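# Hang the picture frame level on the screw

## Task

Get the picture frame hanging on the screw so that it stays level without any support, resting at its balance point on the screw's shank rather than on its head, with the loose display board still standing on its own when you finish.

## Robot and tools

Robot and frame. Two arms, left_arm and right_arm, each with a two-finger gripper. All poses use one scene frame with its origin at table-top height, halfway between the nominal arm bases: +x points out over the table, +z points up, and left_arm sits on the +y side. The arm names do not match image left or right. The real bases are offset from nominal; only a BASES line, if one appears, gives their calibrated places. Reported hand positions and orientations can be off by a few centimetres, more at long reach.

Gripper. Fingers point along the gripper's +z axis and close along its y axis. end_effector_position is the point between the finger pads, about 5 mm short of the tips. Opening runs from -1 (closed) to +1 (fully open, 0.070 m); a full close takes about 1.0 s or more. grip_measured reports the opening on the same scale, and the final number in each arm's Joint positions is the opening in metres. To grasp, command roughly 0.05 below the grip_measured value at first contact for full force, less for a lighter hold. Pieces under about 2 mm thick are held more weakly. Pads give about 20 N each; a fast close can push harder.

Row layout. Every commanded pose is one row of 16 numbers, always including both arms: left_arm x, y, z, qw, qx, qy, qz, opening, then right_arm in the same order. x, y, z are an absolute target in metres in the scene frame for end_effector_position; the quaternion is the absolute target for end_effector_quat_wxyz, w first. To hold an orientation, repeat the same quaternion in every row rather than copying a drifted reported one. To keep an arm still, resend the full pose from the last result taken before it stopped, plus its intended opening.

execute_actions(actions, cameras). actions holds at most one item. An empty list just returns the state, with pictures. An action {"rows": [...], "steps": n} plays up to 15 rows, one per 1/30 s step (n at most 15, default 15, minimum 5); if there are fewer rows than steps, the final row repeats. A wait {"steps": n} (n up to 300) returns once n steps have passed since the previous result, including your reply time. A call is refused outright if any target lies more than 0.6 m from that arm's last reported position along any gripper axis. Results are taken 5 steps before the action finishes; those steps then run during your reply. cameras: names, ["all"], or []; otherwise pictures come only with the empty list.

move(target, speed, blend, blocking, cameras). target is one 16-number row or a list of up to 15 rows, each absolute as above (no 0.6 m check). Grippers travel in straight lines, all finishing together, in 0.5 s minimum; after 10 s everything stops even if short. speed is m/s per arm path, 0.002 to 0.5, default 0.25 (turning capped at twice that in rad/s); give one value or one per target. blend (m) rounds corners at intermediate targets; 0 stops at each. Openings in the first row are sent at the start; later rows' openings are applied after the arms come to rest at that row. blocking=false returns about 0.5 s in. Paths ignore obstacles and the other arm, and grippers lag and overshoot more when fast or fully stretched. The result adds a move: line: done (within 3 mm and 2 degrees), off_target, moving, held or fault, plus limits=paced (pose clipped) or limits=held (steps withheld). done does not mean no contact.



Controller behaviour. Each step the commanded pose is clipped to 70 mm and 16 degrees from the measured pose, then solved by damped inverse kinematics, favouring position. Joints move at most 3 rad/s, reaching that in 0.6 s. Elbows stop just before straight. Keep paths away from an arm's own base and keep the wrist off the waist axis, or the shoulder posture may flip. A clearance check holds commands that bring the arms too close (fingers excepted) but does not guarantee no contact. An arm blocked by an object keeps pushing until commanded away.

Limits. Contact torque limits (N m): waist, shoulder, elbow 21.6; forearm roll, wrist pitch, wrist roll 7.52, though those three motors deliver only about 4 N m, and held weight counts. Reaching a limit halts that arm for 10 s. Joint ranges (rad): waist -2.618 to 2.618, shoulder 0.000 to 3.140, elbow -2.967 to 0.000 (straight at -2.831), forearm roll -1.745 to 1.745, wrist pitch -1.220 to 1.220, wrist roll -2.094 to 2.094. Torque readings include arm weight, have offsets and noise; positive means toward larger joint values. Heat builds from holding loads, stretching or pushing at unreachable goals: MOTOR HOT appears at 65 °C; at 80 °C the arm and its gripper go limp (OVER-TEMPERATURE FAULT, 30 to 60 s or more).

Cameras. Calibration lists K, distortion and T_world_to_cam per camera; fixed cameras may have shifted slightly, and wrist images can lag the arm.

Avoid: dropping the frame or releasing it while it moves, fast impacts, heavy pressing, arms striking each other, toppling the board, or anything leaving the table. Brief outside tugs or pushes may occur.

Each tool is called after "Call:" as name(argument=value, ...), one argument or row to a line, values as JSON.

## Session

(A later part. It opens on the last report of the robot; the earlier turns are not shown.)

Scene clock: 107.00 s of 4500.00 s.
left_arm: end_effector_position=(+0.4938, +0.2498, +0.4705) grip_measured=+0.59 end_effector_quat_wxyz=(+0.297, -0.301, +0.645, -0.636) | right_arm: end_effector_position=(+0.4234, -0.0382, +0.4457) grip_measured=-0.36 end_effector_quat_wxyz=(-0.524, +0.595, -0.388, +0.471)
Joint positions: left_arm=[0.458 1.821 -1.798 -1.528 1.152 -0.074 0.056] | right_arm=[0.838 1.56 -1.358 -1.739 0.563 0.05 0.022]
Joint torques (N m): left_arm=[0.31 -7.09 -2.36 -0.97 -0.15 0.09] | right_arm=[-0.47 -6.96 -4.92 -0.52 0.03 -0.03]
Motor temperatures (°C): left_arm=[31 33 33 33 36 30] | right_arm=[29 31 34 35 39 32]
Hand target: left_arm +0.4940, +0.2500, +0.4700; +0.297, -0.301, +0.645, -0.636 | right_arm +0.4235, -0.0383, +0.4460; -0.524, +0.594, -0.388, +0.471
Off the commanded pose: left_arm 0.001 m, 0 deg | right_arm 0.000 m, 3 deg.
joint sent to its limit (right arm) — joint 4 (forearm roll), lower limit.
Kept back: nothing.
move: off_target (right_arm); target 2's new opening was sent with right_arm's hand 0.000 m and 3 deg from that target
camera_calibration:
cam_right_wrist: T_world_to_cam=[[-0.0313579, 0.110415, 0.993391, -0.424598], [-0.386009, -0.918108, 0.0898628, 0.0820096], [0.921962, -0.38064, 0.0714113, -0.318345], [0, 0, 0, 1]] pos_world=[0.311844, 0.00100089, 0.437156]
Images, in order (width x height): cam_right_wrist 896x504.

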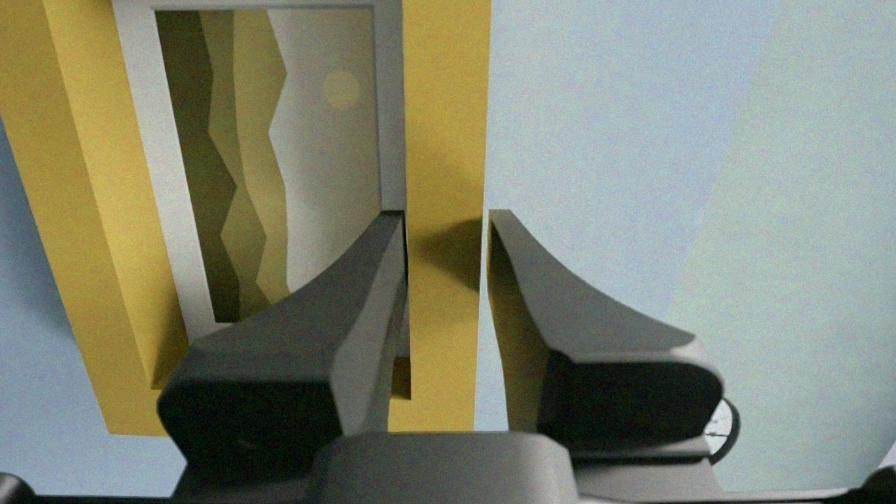

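Call:
move(
  target=[
    [0.494, 0.25, 0.47, 0.297, -0.301, 0.645, -0.636, 0.59, 0.4235, -0.0384, 0.4457, 0.538, -0.583, 0.376, -0.479, -0.42],
    [0.494, 0.25, 0.47, 0.297, -0.301, 0.645, -0.636, 0.59, 0.4235, -0.0384, 0.4457, 0.538, -0.583, 0.376, -0.479, -0.5],
  ],
  speed=0.03,
  cameras=["cam_right_wrist", "cam_left_wrist"],
)

Call:
zoom_image(
  camera="cam_right_wrist",
  region=[260, 60, 640, 320],
)

Call:
zoom_image(
  camera="cam_left_wrist",
  region=[300, 320, 500, 440],
)

Scene clock: 109.87 s of 4500.00 s.
left_arm: end_effector_position=(+0.4938, +0.2498, +0.4705) grip_measured=+0.59 end_effector_quat_wxyz=(+0.297, -0.301, +0.645, -0.636) | right_arm: end_effector_position=(+0.4234, -0.0382, +0.4457) grip_measured=-0.45 end_effector_quat_wxyz=(-0.524, +0.595, -0.388, +0.471)
Joint positions: left_arm=[0.458 1.821 -1.798 -1.528 1.152 -0.074 0.056] | right_arm=[0.838 1.56 -1.358 -1.739 0.563 0.05 0.019]
Joint torques (N m): left_arm=[0.06 -6.83 -2.52 -0.94 -0.16 0.07] | right_arm=[0.76 -6.58 -5.06 -0.86 0.29 0.22]
Motor temperatures (°C): left_arm=[31 33 33 33 36 30] | right_arm=[29 31 34 35 39 32]
Hand target: left_arm +0.4940, +0.2500, +0.4700; +0.297, -0.301, +0.645, -0.636 | right_arm +0.4235, -0.0383, +0.4460; -0.524, +0.594, -0.388, +0.471
Off the commanded pose: left_arm 0.001 m, 0 deg | right_arm 0.000 m, 3 deg.
joint sent to its limit (right arm) — joint 4 (forearm roll), lower limit.
Kept back: nothing.
move: off_target (right_arm); target 2's new opening was sent with right_arm's hand 0.000 m and 3 deg from that target
camera_calibration:
cam_left_wrist: T_world_to_cam=[[0.020091, -0.0331858, 0.999247, -0.468259], [-0.961314, -0.275265, 0.0101865, 0.539214], [0.27472, -0.960795, -0.0374323, 0.24366], [0, 0, 0, 1]] pos_world=[0.460823, 0.366995, 0.471534]
cam_right_wrist: T_world_to_cam=[[-0.0313579, 0.110415, 0.993391, -0.424598], [-0.386009, -0.918108, 0.0898628, 0.0820096], [0.921962, -0.38064, 0.0714113, -0.318345], [0, 0, 0, 1]] pos_world=[0.311844, 0.00100089, 0.437156]
Images, in order (width x height): cam_left_wrist 896x504, cam_right_wrist 896x504.

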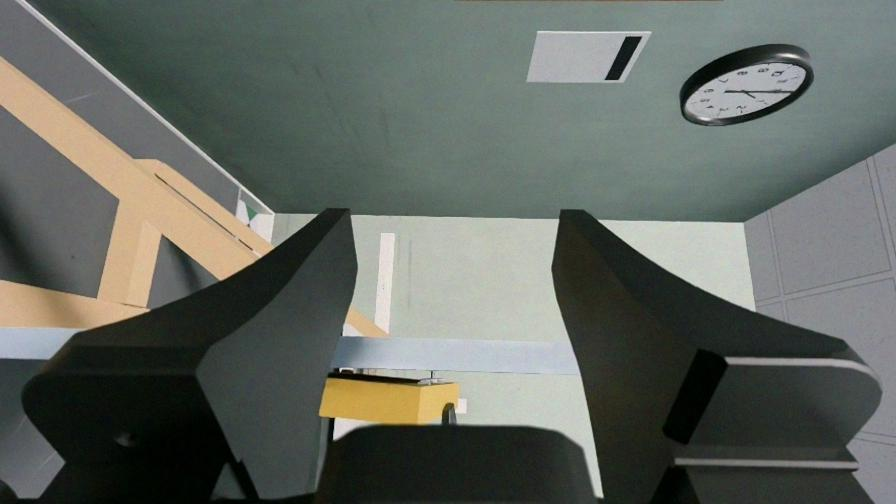

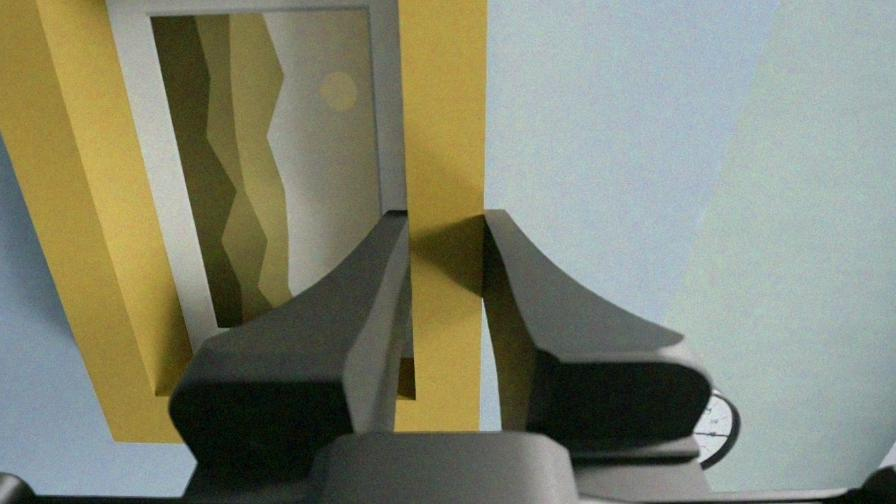

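Scaled by 1.326 from the camera's 896x504 image, which has a finer 1280x720 frame.

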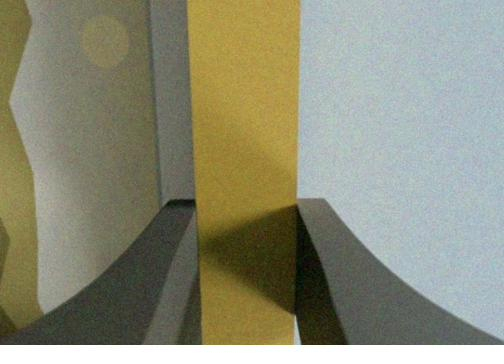

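Scaled by 2.520 from the camera's 896x504 image, which has a finer 1280x720 frame.

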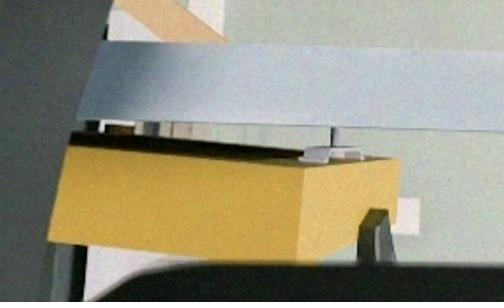

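Call:
move(
  target=[0.494, 0.25, 0.47, 0.297, -0.301, 0.645, -0.636, 0.59, 0.4235, -0.0384, 0.4487, 0.538, -0.583, 0.376, -0.479, -0.53],
  speed=0.015,
  cameras=["cam_right_wrist", "cam_left_wrist"],
)

Call:
zoom_image(
  camera="cam_left_wrist",
  region=[300, 320, 500, 440],
)

Scene clock: 113.47 s of 4500.00 s.
left_arm: end_effector_position=(+0.4938, +0.2498, +0.4705) grip_measured=+0.59 end_effector_quat_wxyz=(+0.297, -0.301, +0.645, -0.636) | right_arm: end_effector_position=(+0.4235, -0.0381, +0.4485) grip_measured=-0.45 end_effector_quat_wxyz=(-0.525, +0.593, -0.387, +0.472)
Joint positions: left_arm=[0.458 1.821 -1.798 -1.528 1.152 -0.074 0.056] | right_arm=[0.837 1.56 -1.365 -1.739 0.561 0.046 0.019]
Joint torques (N m): left_arm=[0.11 -7.03 -2.43 -0.93 -0.16 0.06] | right_arm=[-0.47 -8.13 -5.62 -0.96 0.12 -0.05]
Motor temperatures (°C): left_arm=[31 33 33 33 36 30] | right_arm=[29 31 34 35 39 32]
Hand target: left_arm +0.4940, +0.2500, +0.4700; +0.297, -0.301, +0.645, -0.636 | right_arm +0.4235, -0.0383, +0.4490; -0.526, +0.593, -0.386, +0.472
Off the commanded pose: left_arm 0.001 m, 0 deg | right_arm 0.000 m, 2 deg.
joint sent to its limit (right arm) — joint 4 (forearm roll), lower limit.
Kept back: nothing.
move: done
camera_calibration:
cam_left_wrist: T_world_to_cam=[[0.020091, -0.0331858, 0.999247, -0.468259], [-0.961314, -0.275265, 0.0101865, 0.539214], [0.27472, -0.960795, -0.0374323, 0.24366], [0, 0, 0, 1]] pos_world=[0.460823, 0.366995, 0.471534]
cam_right_wrist: T_world_to_cam=[[-0.0365063, 0.109133, 0.993357, -0.425249], [-0.385624, -0.918569, 0.086745, 0.0830844], [0.921933, -0.379895, 0.075618, -0.320528], [0, 0, 0, 1]] pos_world=[0.312021, 0.000960294, 0.439455]
Images, in order (width x height): cam_left_wrist 896x504, cam_right_wrist 896x504.

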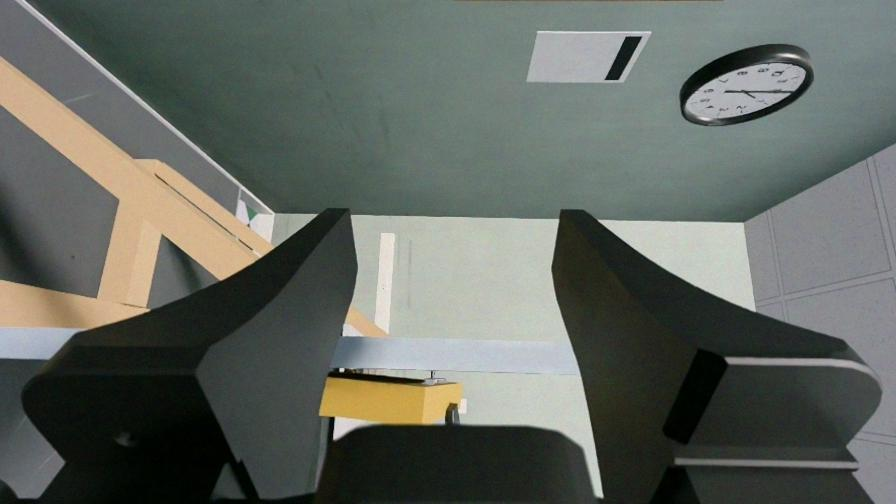

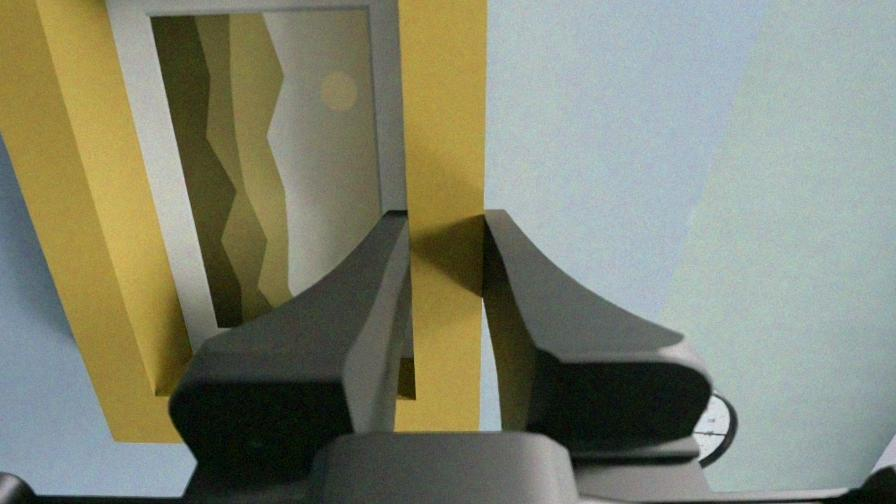

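Scaled by 2.520 from the camera's 896x504 image, which has a finer 1280x720 frame.

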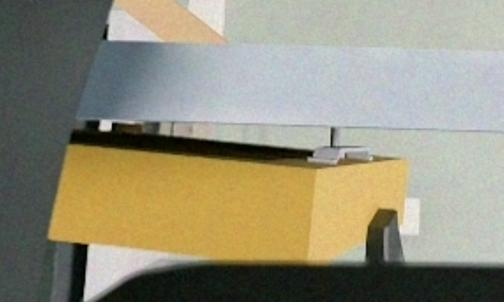

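Call:
move(
  target=[0.494, 0.25, 0.47, 0.297, -0.301, 0.645, -0.636, 0.59, 0.4232, -0.0452, 0.4487, 0.57736, -0.54405, 0.40850, -0.45160, -0.53],
  speed=0.02,
  cameras=["cam_right_wrist", "cam_left_wrist", "cam_head_left", "cam_head_right"],
)

Call:
zoom_image(
  camera="cam_left_wrist",
  region=[300, 320, 500, 440],
)

Call:
zoom_image(
  camera="cam_head_right",
  region=[380, 0, 580, 120],
)

Call:
zoom_image(
  camera="cam_head_left",
  region=[380, 0, 580, 120],
)

Scene clock: 117.97 s of 4500.00 s.
left_arm: end_effector_position=(+0.4938, +0.2498, +0.4705) grip_measured=+0.59 end_effector_quat_wxyz=(+0.297, -0.301, +0.645, -0.636) | right_arm: end_effector_position=(+0.4231, -0.0446, +0.4488) grip_measured=-0.45 end_effector_quat_wxyz=(+0.553, -0.562, +0.430, -0.439)
Joint positions: left_arm=[0.458 1.821 -1.798 -1.528 1.152 -0.074 0.056] | right_arm=[0.832 1.549 -1.352 -1.739 0.57 0.182 0.019]
Joint torques (N m): left_arm=[0.01 -6.91 -2.61 -0.9 -0.2 0.06] | right_arm=[-0.38 -7.98 -4.61 -1.06 0.35 0.24]
Motor temperatures (°C): left_arm=[31 33 33 33 36 30] | right_arm=[29 31 34 35 39 32]
Hand target: left_arm +0.4940, +0.2500, +0.4700; +0.297, -0.301, +0.645, -0.636 | right_arm +0.4232, -0.0451, +0.4490; +0.553, -0.562, +0.430, -0.440
Off the commanded pose: left_arm 0.001 m, 0 deg | right_arm 0.001 m, 4 deg.
joint sent to its limit (right arm) — joint 4 (forearm roll), lower limit.
Kept back: nothing.
move: off_target (right_arm)
camera_calibration:
cam_left_wrist: T_world_to_cam=[[0.020091, -0.0331858, 0.999247, -0.468259], [-0.961314, -0.275265, 0.0101865, 0.539214], [0.27472, -0.960795, -0.0374323, 0.24366], [0, 0, 0, 1]] pos_world=[0.460823, 0.366995, 0.471534]
cam_right_wrist: T_world_to_cam=[[-0.00275805, -0.0214885, 0.999765, -0.447873], [-0.397755, -0.917256, -0.0208124, 0.13043], [0.917487, -0.397719, -0.00601733, -0.284907], [0, 0, 0, 1]] pos_world=[0.312042, -0.00329965, 0.448768]

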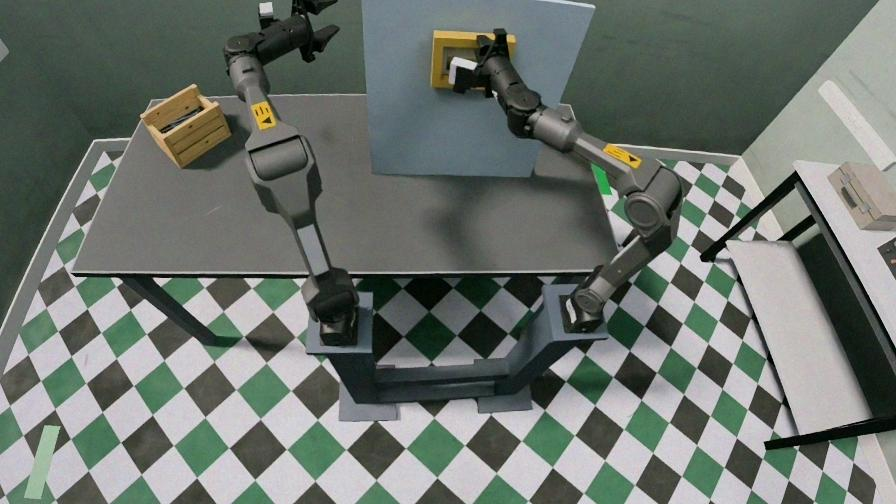

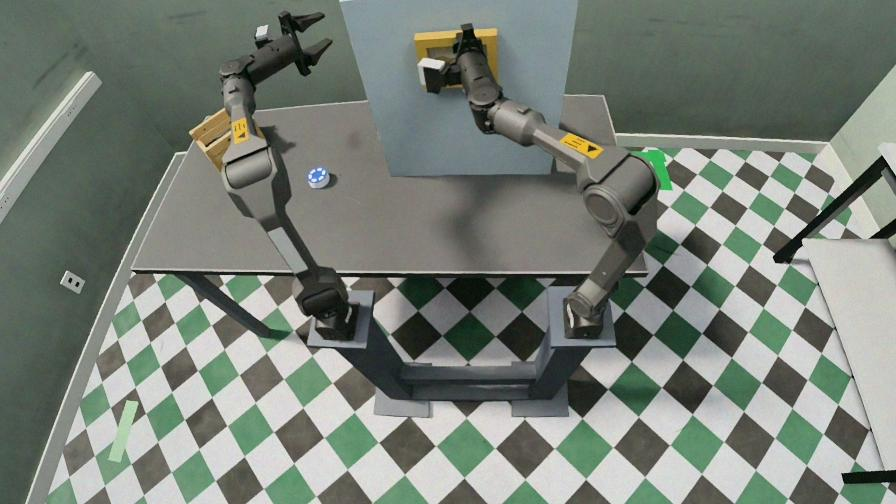

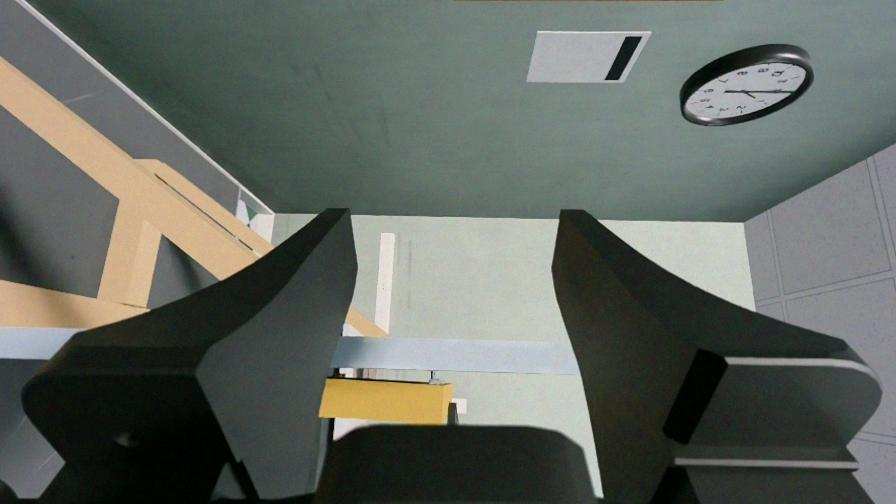

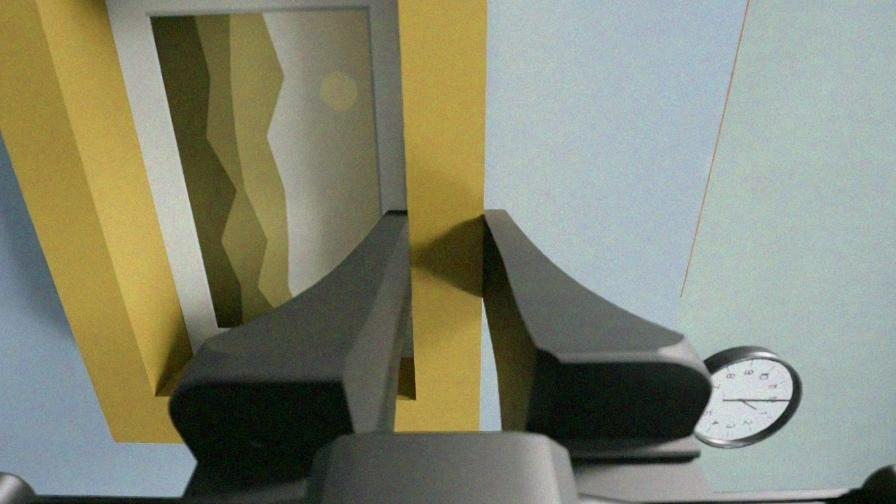

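Scaled by 2.520 from the camera's 896x504 image, which has a finer 1280x720 frame.

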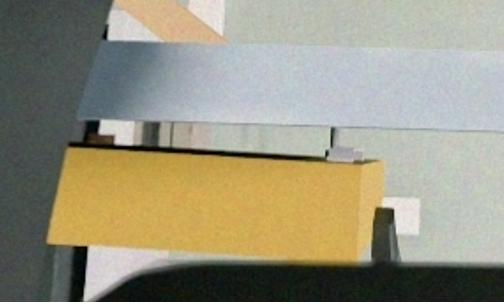

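Scaled by 2.520 from the camera's 896x504 image, which has a finer 1280x720 frame.

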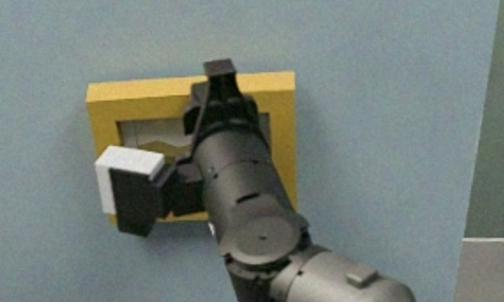

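Scaled by 2.520 from the camera's 896x504 image, which has a finer 1280x720 frame.

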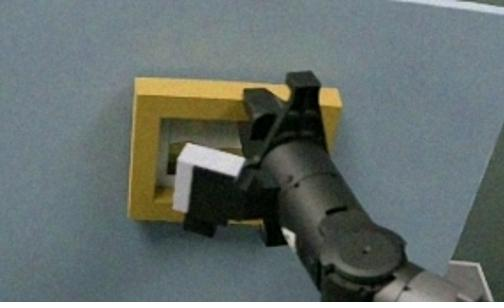

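Call:
move(
  target=[
    [0.494, 0.25, 0.47, 0.297, -0.301, 0.645, -0.636, 0.59, 0.4232, -0.0454, 0.4485, 0.58114, -0.54000, 0.41164, -0.44874, -0.53],
    [0.494, 0.25, 0.47, 0.297, -0.301, 0.645, -0.636, 0.59, 0.4232, -0.0454, 0.4455, 0.58114, -0.54000, 0.41164, -0.44874, -0.53],
  ],
  speed=0.012,
  cameras=["cam_left_wrist", "cam_head_left", "cam_head_right"],
)

Call:
zoom_image(
  camera="cam_left_wrist",
  region=[340, 330, 500, 430],
)

Call:
zoom_image(
  camera="cam_head_right",
  region=[400, 10, 520, 110],
)

Call:
zoom_image(
  camera="cam_head_left",
  region=[410, 10, 530, 110],
)

Scene clock: 123.13 s of 4500.00 s.
left_arm: end_effector_position=(+0.4938, +0.2498, +0.4705) grip_measured=+0.59 end_effector_quat_wxyz=(+0.297, -0.301, +0.645, -0.636) | right_arm: end_effector_position=(+0.4232, -0.0454, +0.4468) grip_measured=-0.45 end_effector_quat_wxyz=(+0.555, -0.559, +0.436, -0.436)
Joint positions: left_arm=[0.458 1.821 -1.798 -1.528 1.152 -0.074 0.056] | right_arm=[0.833 1.549 -1.347 -1.739 0.575 0.2 0.019]
Joint torques (N m): left_arm=[0.15 -7.07 -2.54 -0.94 -0.21 0.03] | right_arm=[0.71 -5.82 -2.93 -0.88 0.44 0.32]
Motor temperatures (°C): left_arm=[31 33 33 33 36 30] | right_arm=[29 31 34 35 39 32]
Hand target: left_arm +0.4940, +0.2500, +0.4700; +0.297, -0.301, +0.645, -0.636 | right_arm +0.4232, -0.0453, +0.4458; +0.554, -0.560, +0.436, -0.436
Off the commanded pose: left_arm 0.001 m, 0 deg | right_arm 0.001 m, 5 deg.
joint sent to its limit (right arm) — joint 4 (forearm roll), lower limit.
Kept back: nothing.
move: off_target (right_arm)
camera_calibration:
cam_left_wrist: T_world_to_cam=[[0.020091, -0.0331858, 0.999247, -0.468259], [-0.961314, -0.275265, 0.0101865, 0.539214], [0.27472, -0.960795, -0.0374323, 0.24366], [0, 0, 0, 1]] pos_world=[0.460823, 0.366995, 0.471534]
Images, in order (width x height): cam_head_left 896x504, cam_head_right 896x504, cam_left_wrist 896x504.

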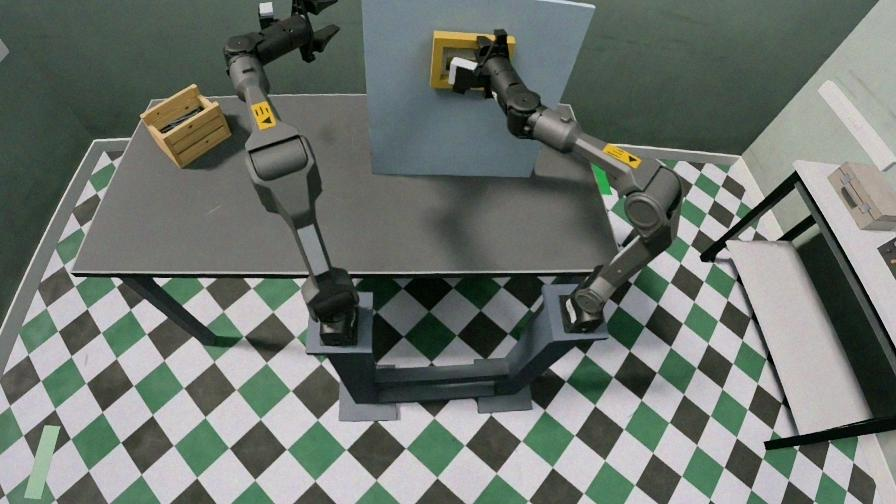

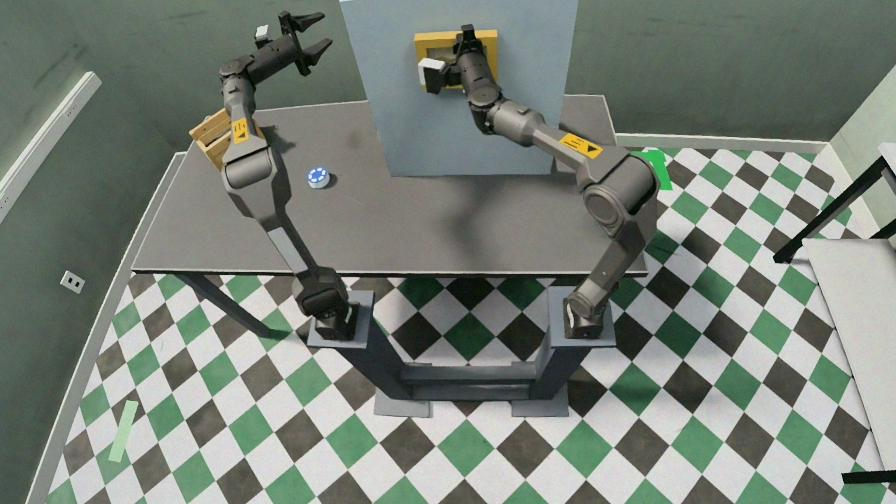

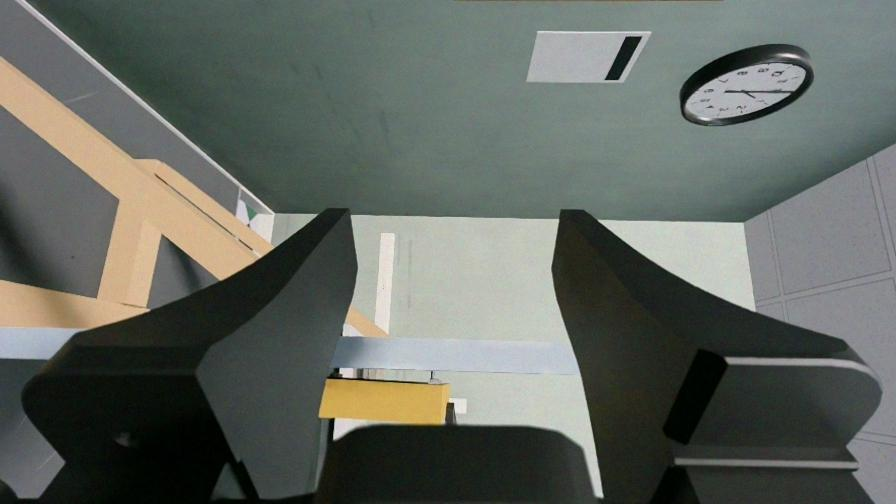

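Scaled by 3.150 from the camera's 896x504 image, which has a finer 1280x720 frame.

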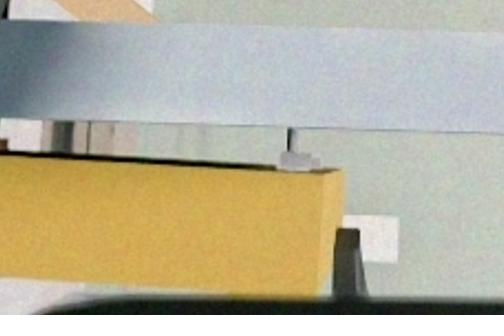

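Scaled by 4.200 from the camera's 896x504 image, which has a finer 1280x720 frame.

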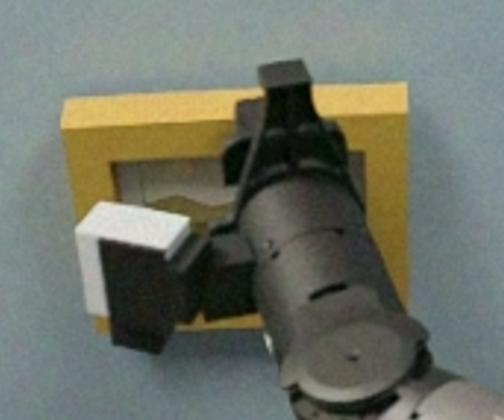

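Scaled by 4.200 from the camera's 896x504 image, which has a finer 1280x720 frame.

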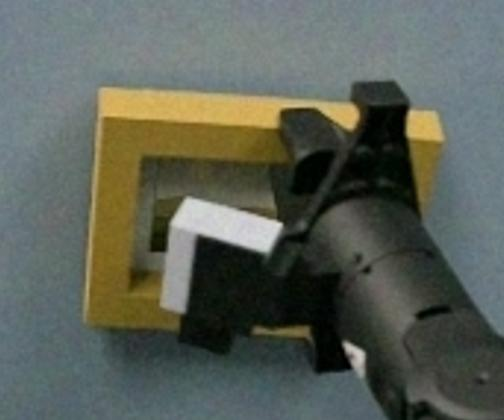

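Call:
move(
  target=[0.494, 0.25, 0.43, 0.297, -0.301, 0.645, -0.636, 0.59, 0.4232, -0.0454, 0.4463, 0.58114, -0.54000, 0.41164, -0.44874, -0.53],
  speed=0.06,
  cameras=["cam_left_wrist"],
)

Call:
zoom_image(
  camera="cam_left_wrist",
  region=[400, 330, 520, 430],
)

Scene clock: 125.80 s of 4500.00 s.
left_arm: end_effector_position=(+0.4941, +0.2500, +0.4294) grip_measured=+0.59 end_effector_quat_wxyz=(+0.297, -0.301, +0.645, -0.636) | right_arm: end_effector_position=(+0.4231, -0.0454, +0.4460) grip_measured=-0.45 end_effector_quat_wxyz=(+0.554, -0.560, +0.436, -0.436)
Joint positions: left_arm=[0.458 1.812 -1.621 -1.601 1.15 0.107 0.056] | right_arm=[0.833 1.549 -1.345 -1.739 0.575 0.199 0.019]
Joint torques (N m): left_arm=[0.19 -8.59 -3.61 -0.91 0.22 -0.07] | right_arm=[-0.71 -3.22 -2.75 -0.23 0.13 -0.03]
Motor temperatures (°C): left_arm=[31 33 33 33 36 30] | right_arm=[29 31 34 35 38 32]
Hand target: left_arm +0.4940, +0.2500, +0.4300; +0.297, -0.301, +0.645, -0.636 | right_arm +0.4232, -0.0453, +0.4466; +0.554, -0.560, +0.435, -0.436
Off the commanded pose: left_arm 0.001 m, 0 deg | right_arm 0.000 m, 5 deg.
joint read past its limit (right arm) — joint 4 (forearm roll), lower limit.
joint sent to its limit (right arm) — joint 4 (forearm roll), lower limit.
Kept back: nothing.
move: off_target (right_arm)
camera_calibration:
cam_left_wrist: T_world_to_cam=[[0.0218554, -0.033045, 0.999215, -0.428012], [-0.961085, -0.275998, 0.0118938, 0.539397], [0.275389, -0.96059, -0.0377911, 0.242038], [0, 0, 0, 1]] pos_world=[0.461106, 0.367229, 0.430407]
Images, in order (width x height): cam_left_wrist 896x504.

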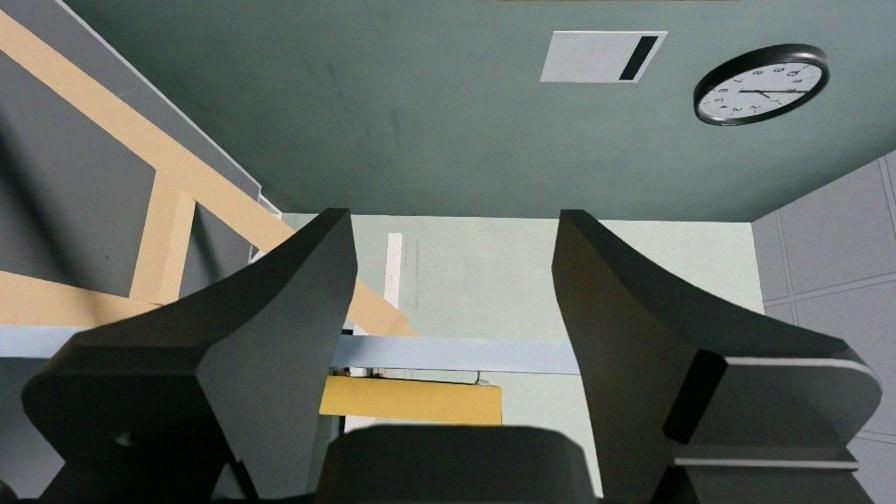

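Scaled by 4.200 from the camera's 896x504 image, which has a finer 1280x720 frame.

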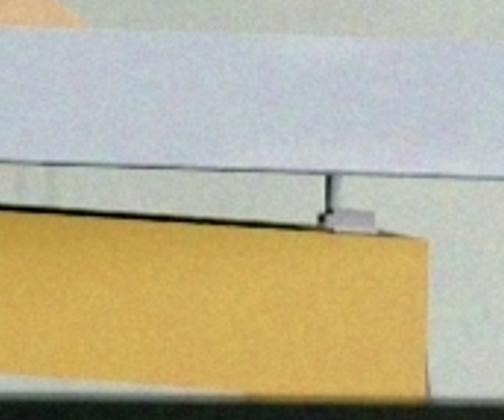

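Call:
move(
  target=[0.494, 0.25, 0.395, 0.297, -0.301, 0.645, -0.636, 0.59, 0.4232, -0.0454, 0.4463, 0.58114, -0.54000, 0.41164, -0.44874, -0.53],
  speed=0.06,
  cameras=["cam_left_wrist"],
)

Call:
zoom_image(
  camera="cam_left_wrist",
  region=[430, 330, 550, 430],
)

Scene clock: 128.83 s of 4500.00 s.
left_arm: end_effector_position=(+0.4939, +0.2499, +0.3947) grip_measured=+0.59 end_effector_quat_wxyz=(+0.297, -0.301, +0.645, -0.636) | right_arm: end_effector_position=(+0.4231, -0.0454, +0.4464) grip_measured=-0.45 end_effector_quat_wxyz=(+0.554, -0.560, +0.436, -0.436)
Joint positions: left_arm=[0.458 1.822 -1.497 -1.661 1.159 0.254 0.056] | right_arm=[0.833 1.549 -1.346 -1.739 0.575 0.199 0.019]
Joint torques (N m): left_arm=[-0.13 -7.29 -3.73 -0.87 0.35 -0.16] | right_arm=[0.51 -4.89 -3.49 0.03 0.33 0.11]
Motor temperatures (°C): left_arm=[31 33 33 33 36 30] | right_arm=[29 31 34 35 38 32]
Hand target: left_arm +0.4940, +0.2500, +0.3950; +0.297, -0.301, +0.645, -0.636 | right_arm +0.4232, -0.0453, +0.4466; +0.554, -0.560, +0.435, -0.436
Off the commanded pose: left_arm 0.000 m, 0 deg | right_arm 0.000 m, 5 deg.
joint sent to its limit (right arm) — joint 4 (forearm roll), lower limit.
Kept back: nothing.
move: off_target (right_arm)
camera_calibration:
cam_left_wrist: T_world_to_cam=[[0.0212506, -0.03321, 0.999222, -0.393014], [-0.961283, -0.275331, 0.0112929, 0.539729], [0.274742, -0.960776, -0.0377752, 0.24098], [0, 0, 0, 1]] pos_world=[0.460977, 0.36708, 0.395716]
Images, in order (width x height): cam_left_wrist 896x504.

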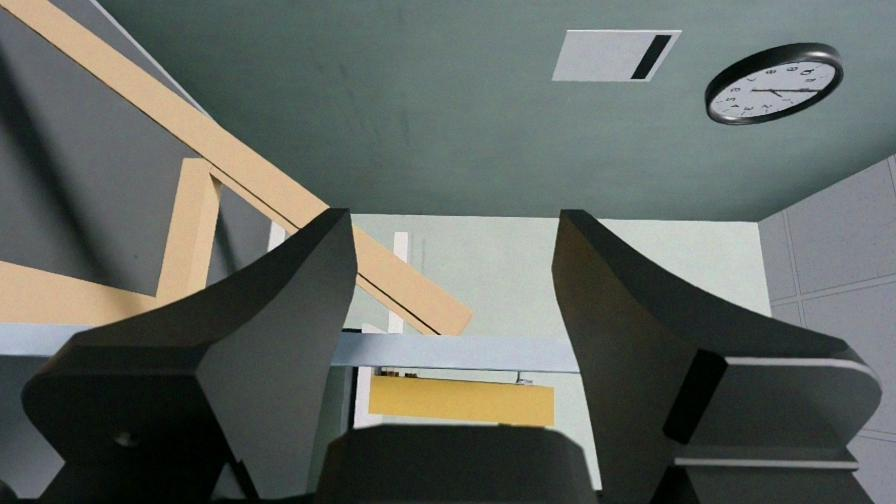

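Scaled by 4.200 from the camera's 896x504 image, which has a finer 1280x720 frame.

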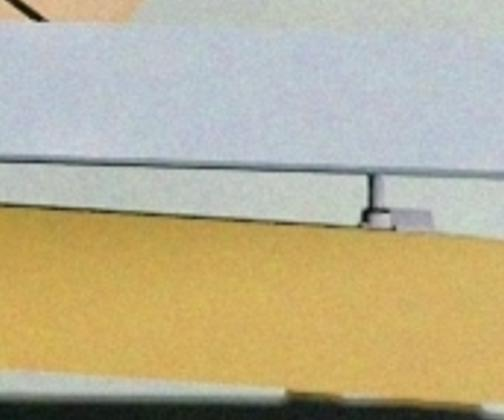

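Call:
move(
  target=[
    [0.40, 0.20, 0.41, 0.21144, -0.21423, 0.67877, -0.66933, 0.59, 0.4232, -0.0454, 0.4463, 0.58114, -0.54000, 0.41164, -0.44874, -0.53],
    [0.444, 0.105, 0.42, 0.14032, -0.14210, 0.69745, -0.68777, 0.59, 0.4232, -0.0454, 0.4463, 0.58114, -0.54000, 0.41164, -0.44874, -0.53],
  ],
  speed=0.08,
  blend=[0.02, 0],
  cameras=["cam_left_wrist", "cam_head_left"],
)

Scene clock: 134.50 s of 4500.00 s.
left_arm: end_effector_position=(+0.4442, +0.1040, +0.4198) grip_measured=+0.59 end_effector_quat_wxyz=(+0.181, -0.186, +0.695, -0.671) | right_arm: end_effector_position=(+0.4231, -0.0454, +0.4464) grip_measured=-0.45 end_effector_quat_wxyz=(+0.554, -0.560, +0.436, -0.436)
Joint positions: left_arm=[0.184 1.733 -1.493 -1.591 1.223 0.154 0.056] | right_arm=[0.833 1.549 -1.346 -1.739 0.575 0.199 0.019]
Joint torques (N m): left_arm=[0.34 -7.41 -2.18 -0.75 -0.03 -0.03] | right_arm=[0.31 -6.53 -3.04 0.03 0.38 0.09]
Motor temperatures (°C): left_arm=[31 33 33 33 36 30] | right_arm=[29 31 34 35 38 32]
Hand target: left_arm +0.4441, +0.1046, +0.4200; +0.182, -0.186, +0.694, -0.671 | right_arm +0.4232, -0.0453, +0.4466; +0.554, -0.560, +0.435, -0.436
Off the commanded pose: left_arm 0.001 m, 7 deg | right_arm 0.000 m, 5 deg.
joint sent to its limit (left arm) — joint 5 (wrist pitch), upper limit.
joint sent to its limit (right arm) — joint 4 (forearm roll), lower limit.
Kept back: nothing.
move: off_target (left_arm, right_arm)
camera_calibration:
cam_left_wrist: T_world_to_cam=[[0.0163802, -0.0564452, 0.998271, -0.416978], [-0.997406, 0.0690663, 0.0202712, 0.427929], [-0.0700911, -0.996014, -0.0551674, 0.279614], [0, 0, 0, 1]] pos_world=[0.453247, 0.225407, 0.423008]
Images, in order (width x height): cam_head_left 896x504, cam_left_wrist 896x504.

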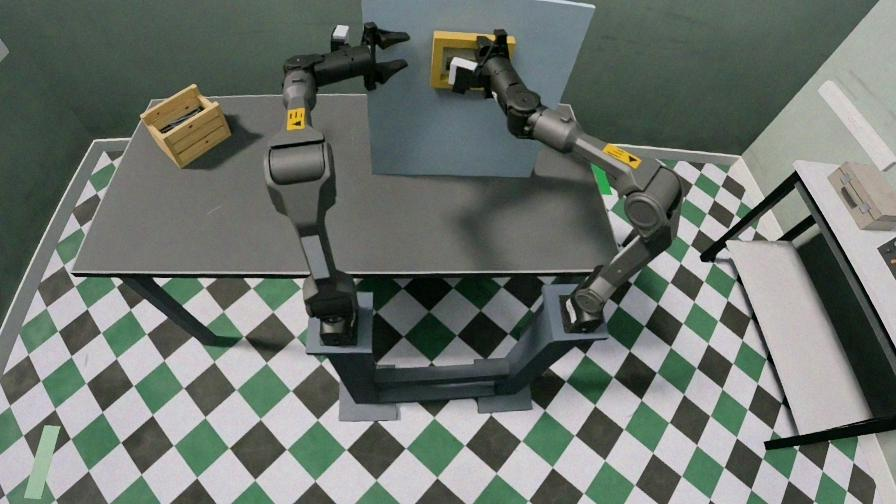

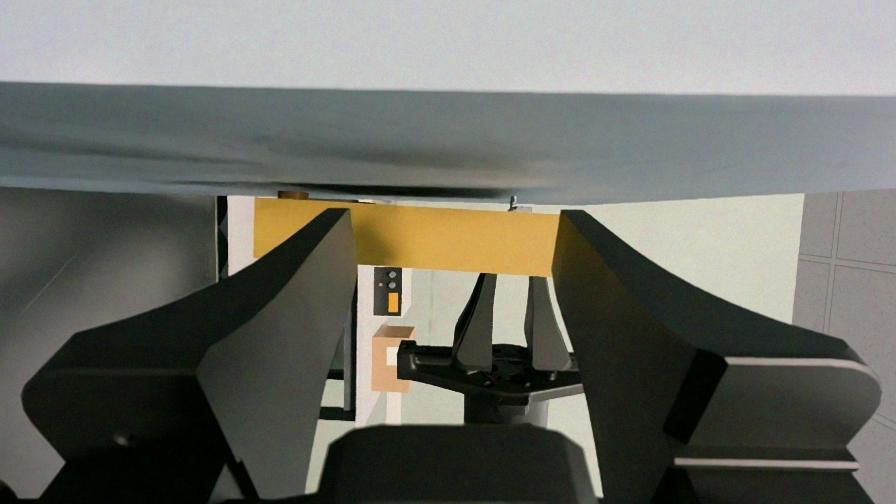

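Call:
zoom_image(
  camera="cam_left_wrist",
  region=[470, 170, 570, 230],
)

Scaled by 5.040 from the camera's 896x504 image, which has a finer 1280x720 frame.

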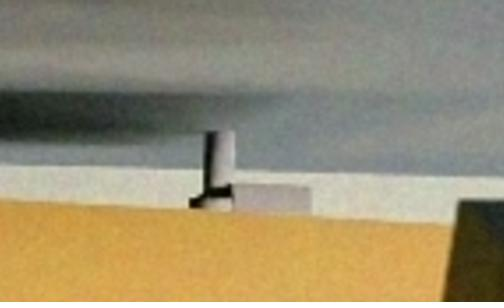

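Call:
zoom_image(
  camera="cam_head_left",
  region=[480, 0, 600, 60],
)

Call:
zoom_image(
  camera="cam_head_left",
  region=[365, 150, 455, 200],
)

Call:
zoom_image(
  camera="cam_head_left",
  region=[455, 150, 545, 200],
)

Call:
zoom_image(
  camera="cam_head_left",
  region=[420, 20, 530, 100],
)

Scaled by 4.200 from the camera's 896x504 image, which has a finer 1280x720 frame.

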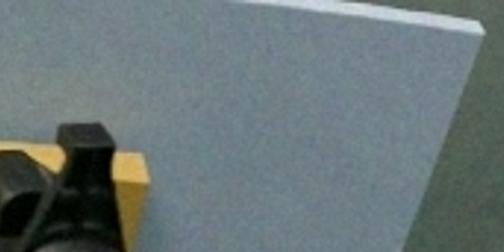

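Scaled by 5.600 from the camera's 896x504 image, which has a finer 1280x720 frame.

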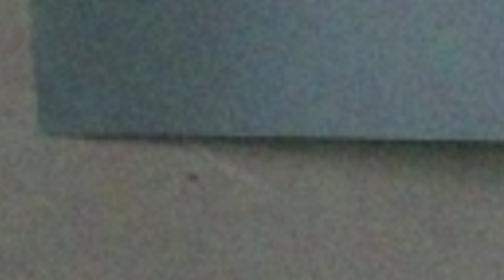

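Scaled by 5.600 from the camera's 896x504 image, which has a finer 1280x720 frame.

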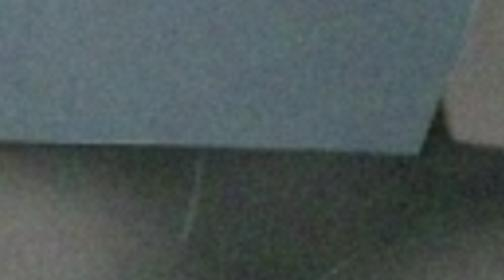

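Scaled by 4.582 from the camera's 896x504 image, which has a finer 1280x720 frame.

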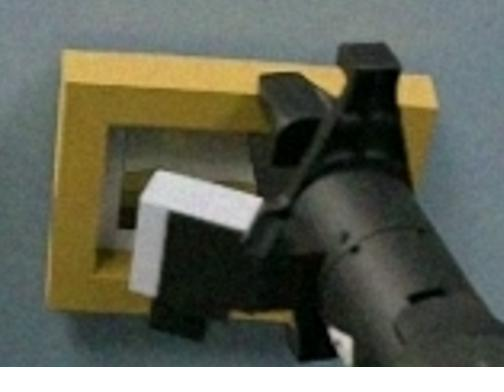

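Call:
move(
  target=[
    [0.444, 0.105, 0.42, 0.181, -0.186, 0.695, -0.671, 0.59, 0.4232, -0.0454, 0.4463, 0.58114, -0.54000, 0.41164, -0.44874, -0.41],
    [0.444, 0.105, 0.42, 0.181, -0.186, 0.695, -0.671, 0.59, 0.4232, -0.0454, 0.4463, 0.58114, -0.54000, 0.41164, -0.44874, -0.34],
  ],
  speed=0.03,
  cameras=["cam_left_wrist", "cam_right_wrist", "cam_head_left", "cam_head_right"],
)

Call:
zoom_image(
  camera="cam_left_wrist",
  region=[470, 170, 570, 230],
)

Call:
zoom_image(
  camera="cam_head_left",
  region=[420, 20, 530, 100],
)

Call:
zoom_image(
  camera="cam_head_right",
  region=[400, 10, 520, 110],
)

Scene clock: 142.17 s of 4500.00 s.
left_arm: end_effector_position=(+0.4439, +0.1047, +0.4201) grip_measured=+0.59 end_effector_quat_wxyz=(+0.182, -0.186, +0.695, -0.671) | right_arm: end_effector_position=(+0.4231, -0.0454, +0.4465) grip_measured=-0.34 end_effector_quat_wxyz=(+0.554, -0.560, +0.436, -0.436)
Joint positions: left_arm=[0.185 1.732 -1.492 -1.59 1.223 0.152 0.056] | right_arm=[0.833 1.549 -1.346 -1.739 0.575 0.199 0.023]
Joint torques (N m): left_arm=[0.37 -7.97 -3.21 -0.74 -0.02 -0.15] | right_arm=[0.32 -5.86 -4.46 -0.66 0.13 0.25]
Motor temperatures (°C): left_arm=[31 33 33 33 36 30] | right_arm=[29 31 34 35 38 32]
Hand target: left_arm +0.4440, +0.1049, +0.4200; +0.182, -0.187, +0.695, -0.670 | right_arm +0.4232, -0.0453, +0.4466; +0.554, -0.560, +0.435, -0.436
Off the commanded pose: left_arm 0.000 m, 0 deg | right_arm 0.000 m, 5 deg.
joint sent to its limit (left arm) — joint 5 (wrist pitch), upper limit.
joint sent to its limit (right arm) — joint 4 (forearm roll), lower limit.
Kept back: nothing.
move: off_target (right_arm); target 2's new opening was sent with right_arm's hand 0.000 m and 5 deg from that target
camera_calibration:
cam_left_wrist: T_world_to_cam=[[0.0173241, -0.0565185, 0.998251, -0.417589], [-0.997505, 0.0673604, 0.021125, 0.427497], [-0.0684365, -0.996127, -0.0552105, 0.279597], [0, 0, 0, 1]] pos_world=[0.452799, 0.226116, 0.423265]
cam_right_wrist: T_world_to_cam=[[0.0042129, -0.0336398, 0.999425, -0.448875], [-0.401986, -0.915183, -0.0291098, 0.135254], [0.915636, -0.401632, -0.0173783, -0.279571], [0, 0, 0, 1]] pos_world=[0.312246, -0.00360246, 0.447696]

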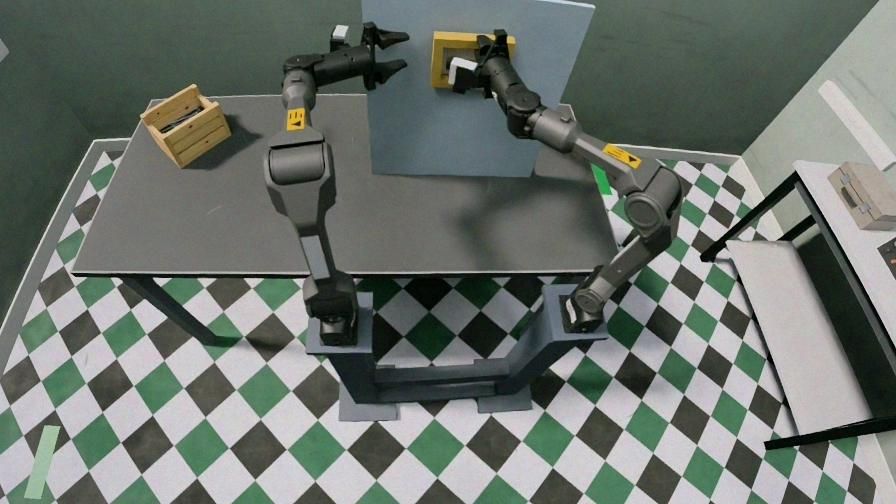

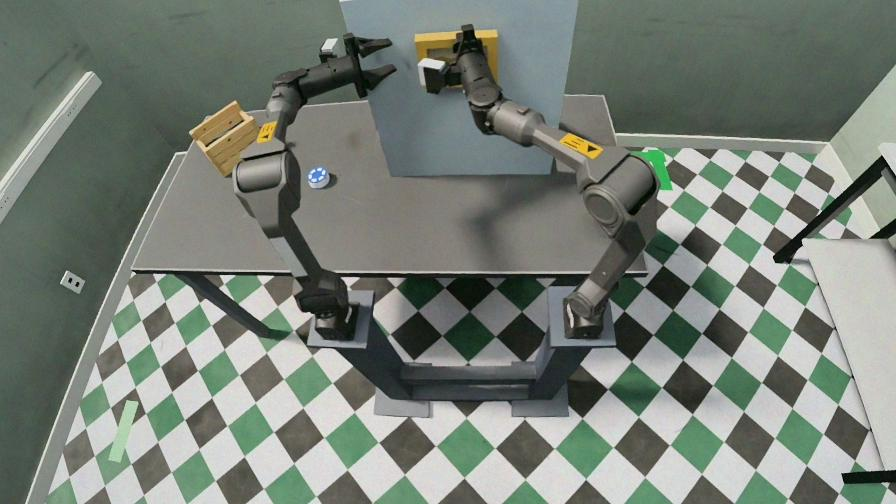

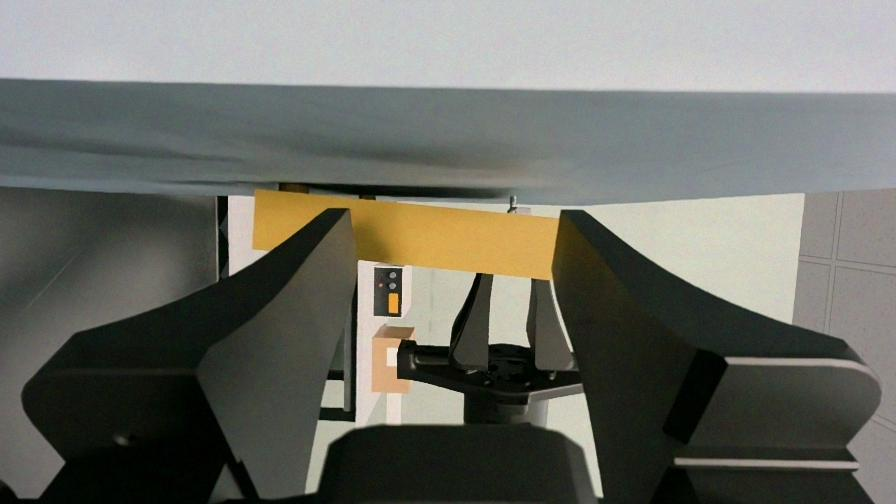

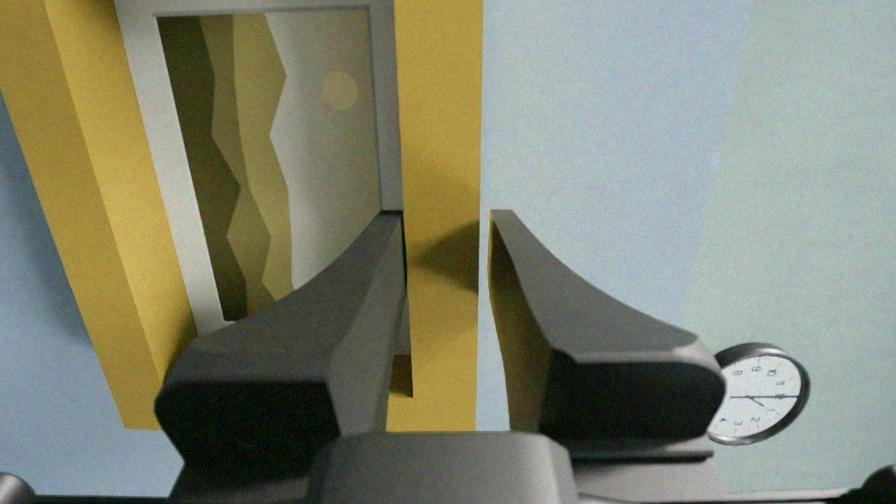

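Scaled by 5.040 from the camera's 896x504 image, which has a finer 1280x720 frame.

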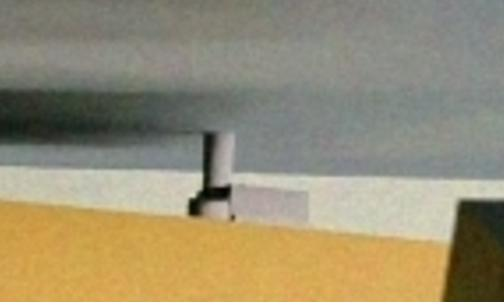

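Scaled by 4.582 from the camera's 896x504 image, which has a finer 1280x720 frame.

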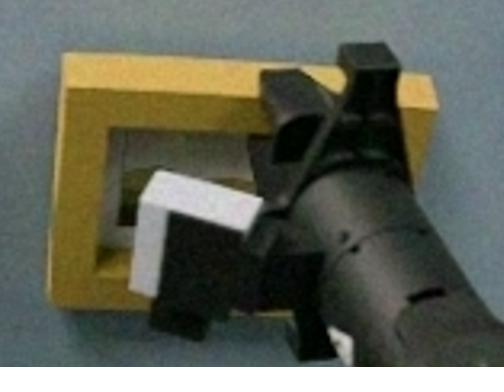

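Scaled by 4.200 from the camera's 896x504 image, which has a finer 1280x720 frame.

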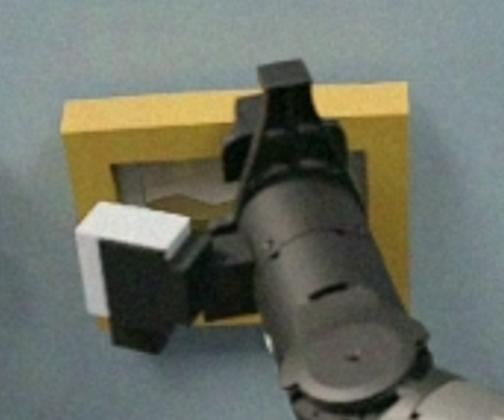

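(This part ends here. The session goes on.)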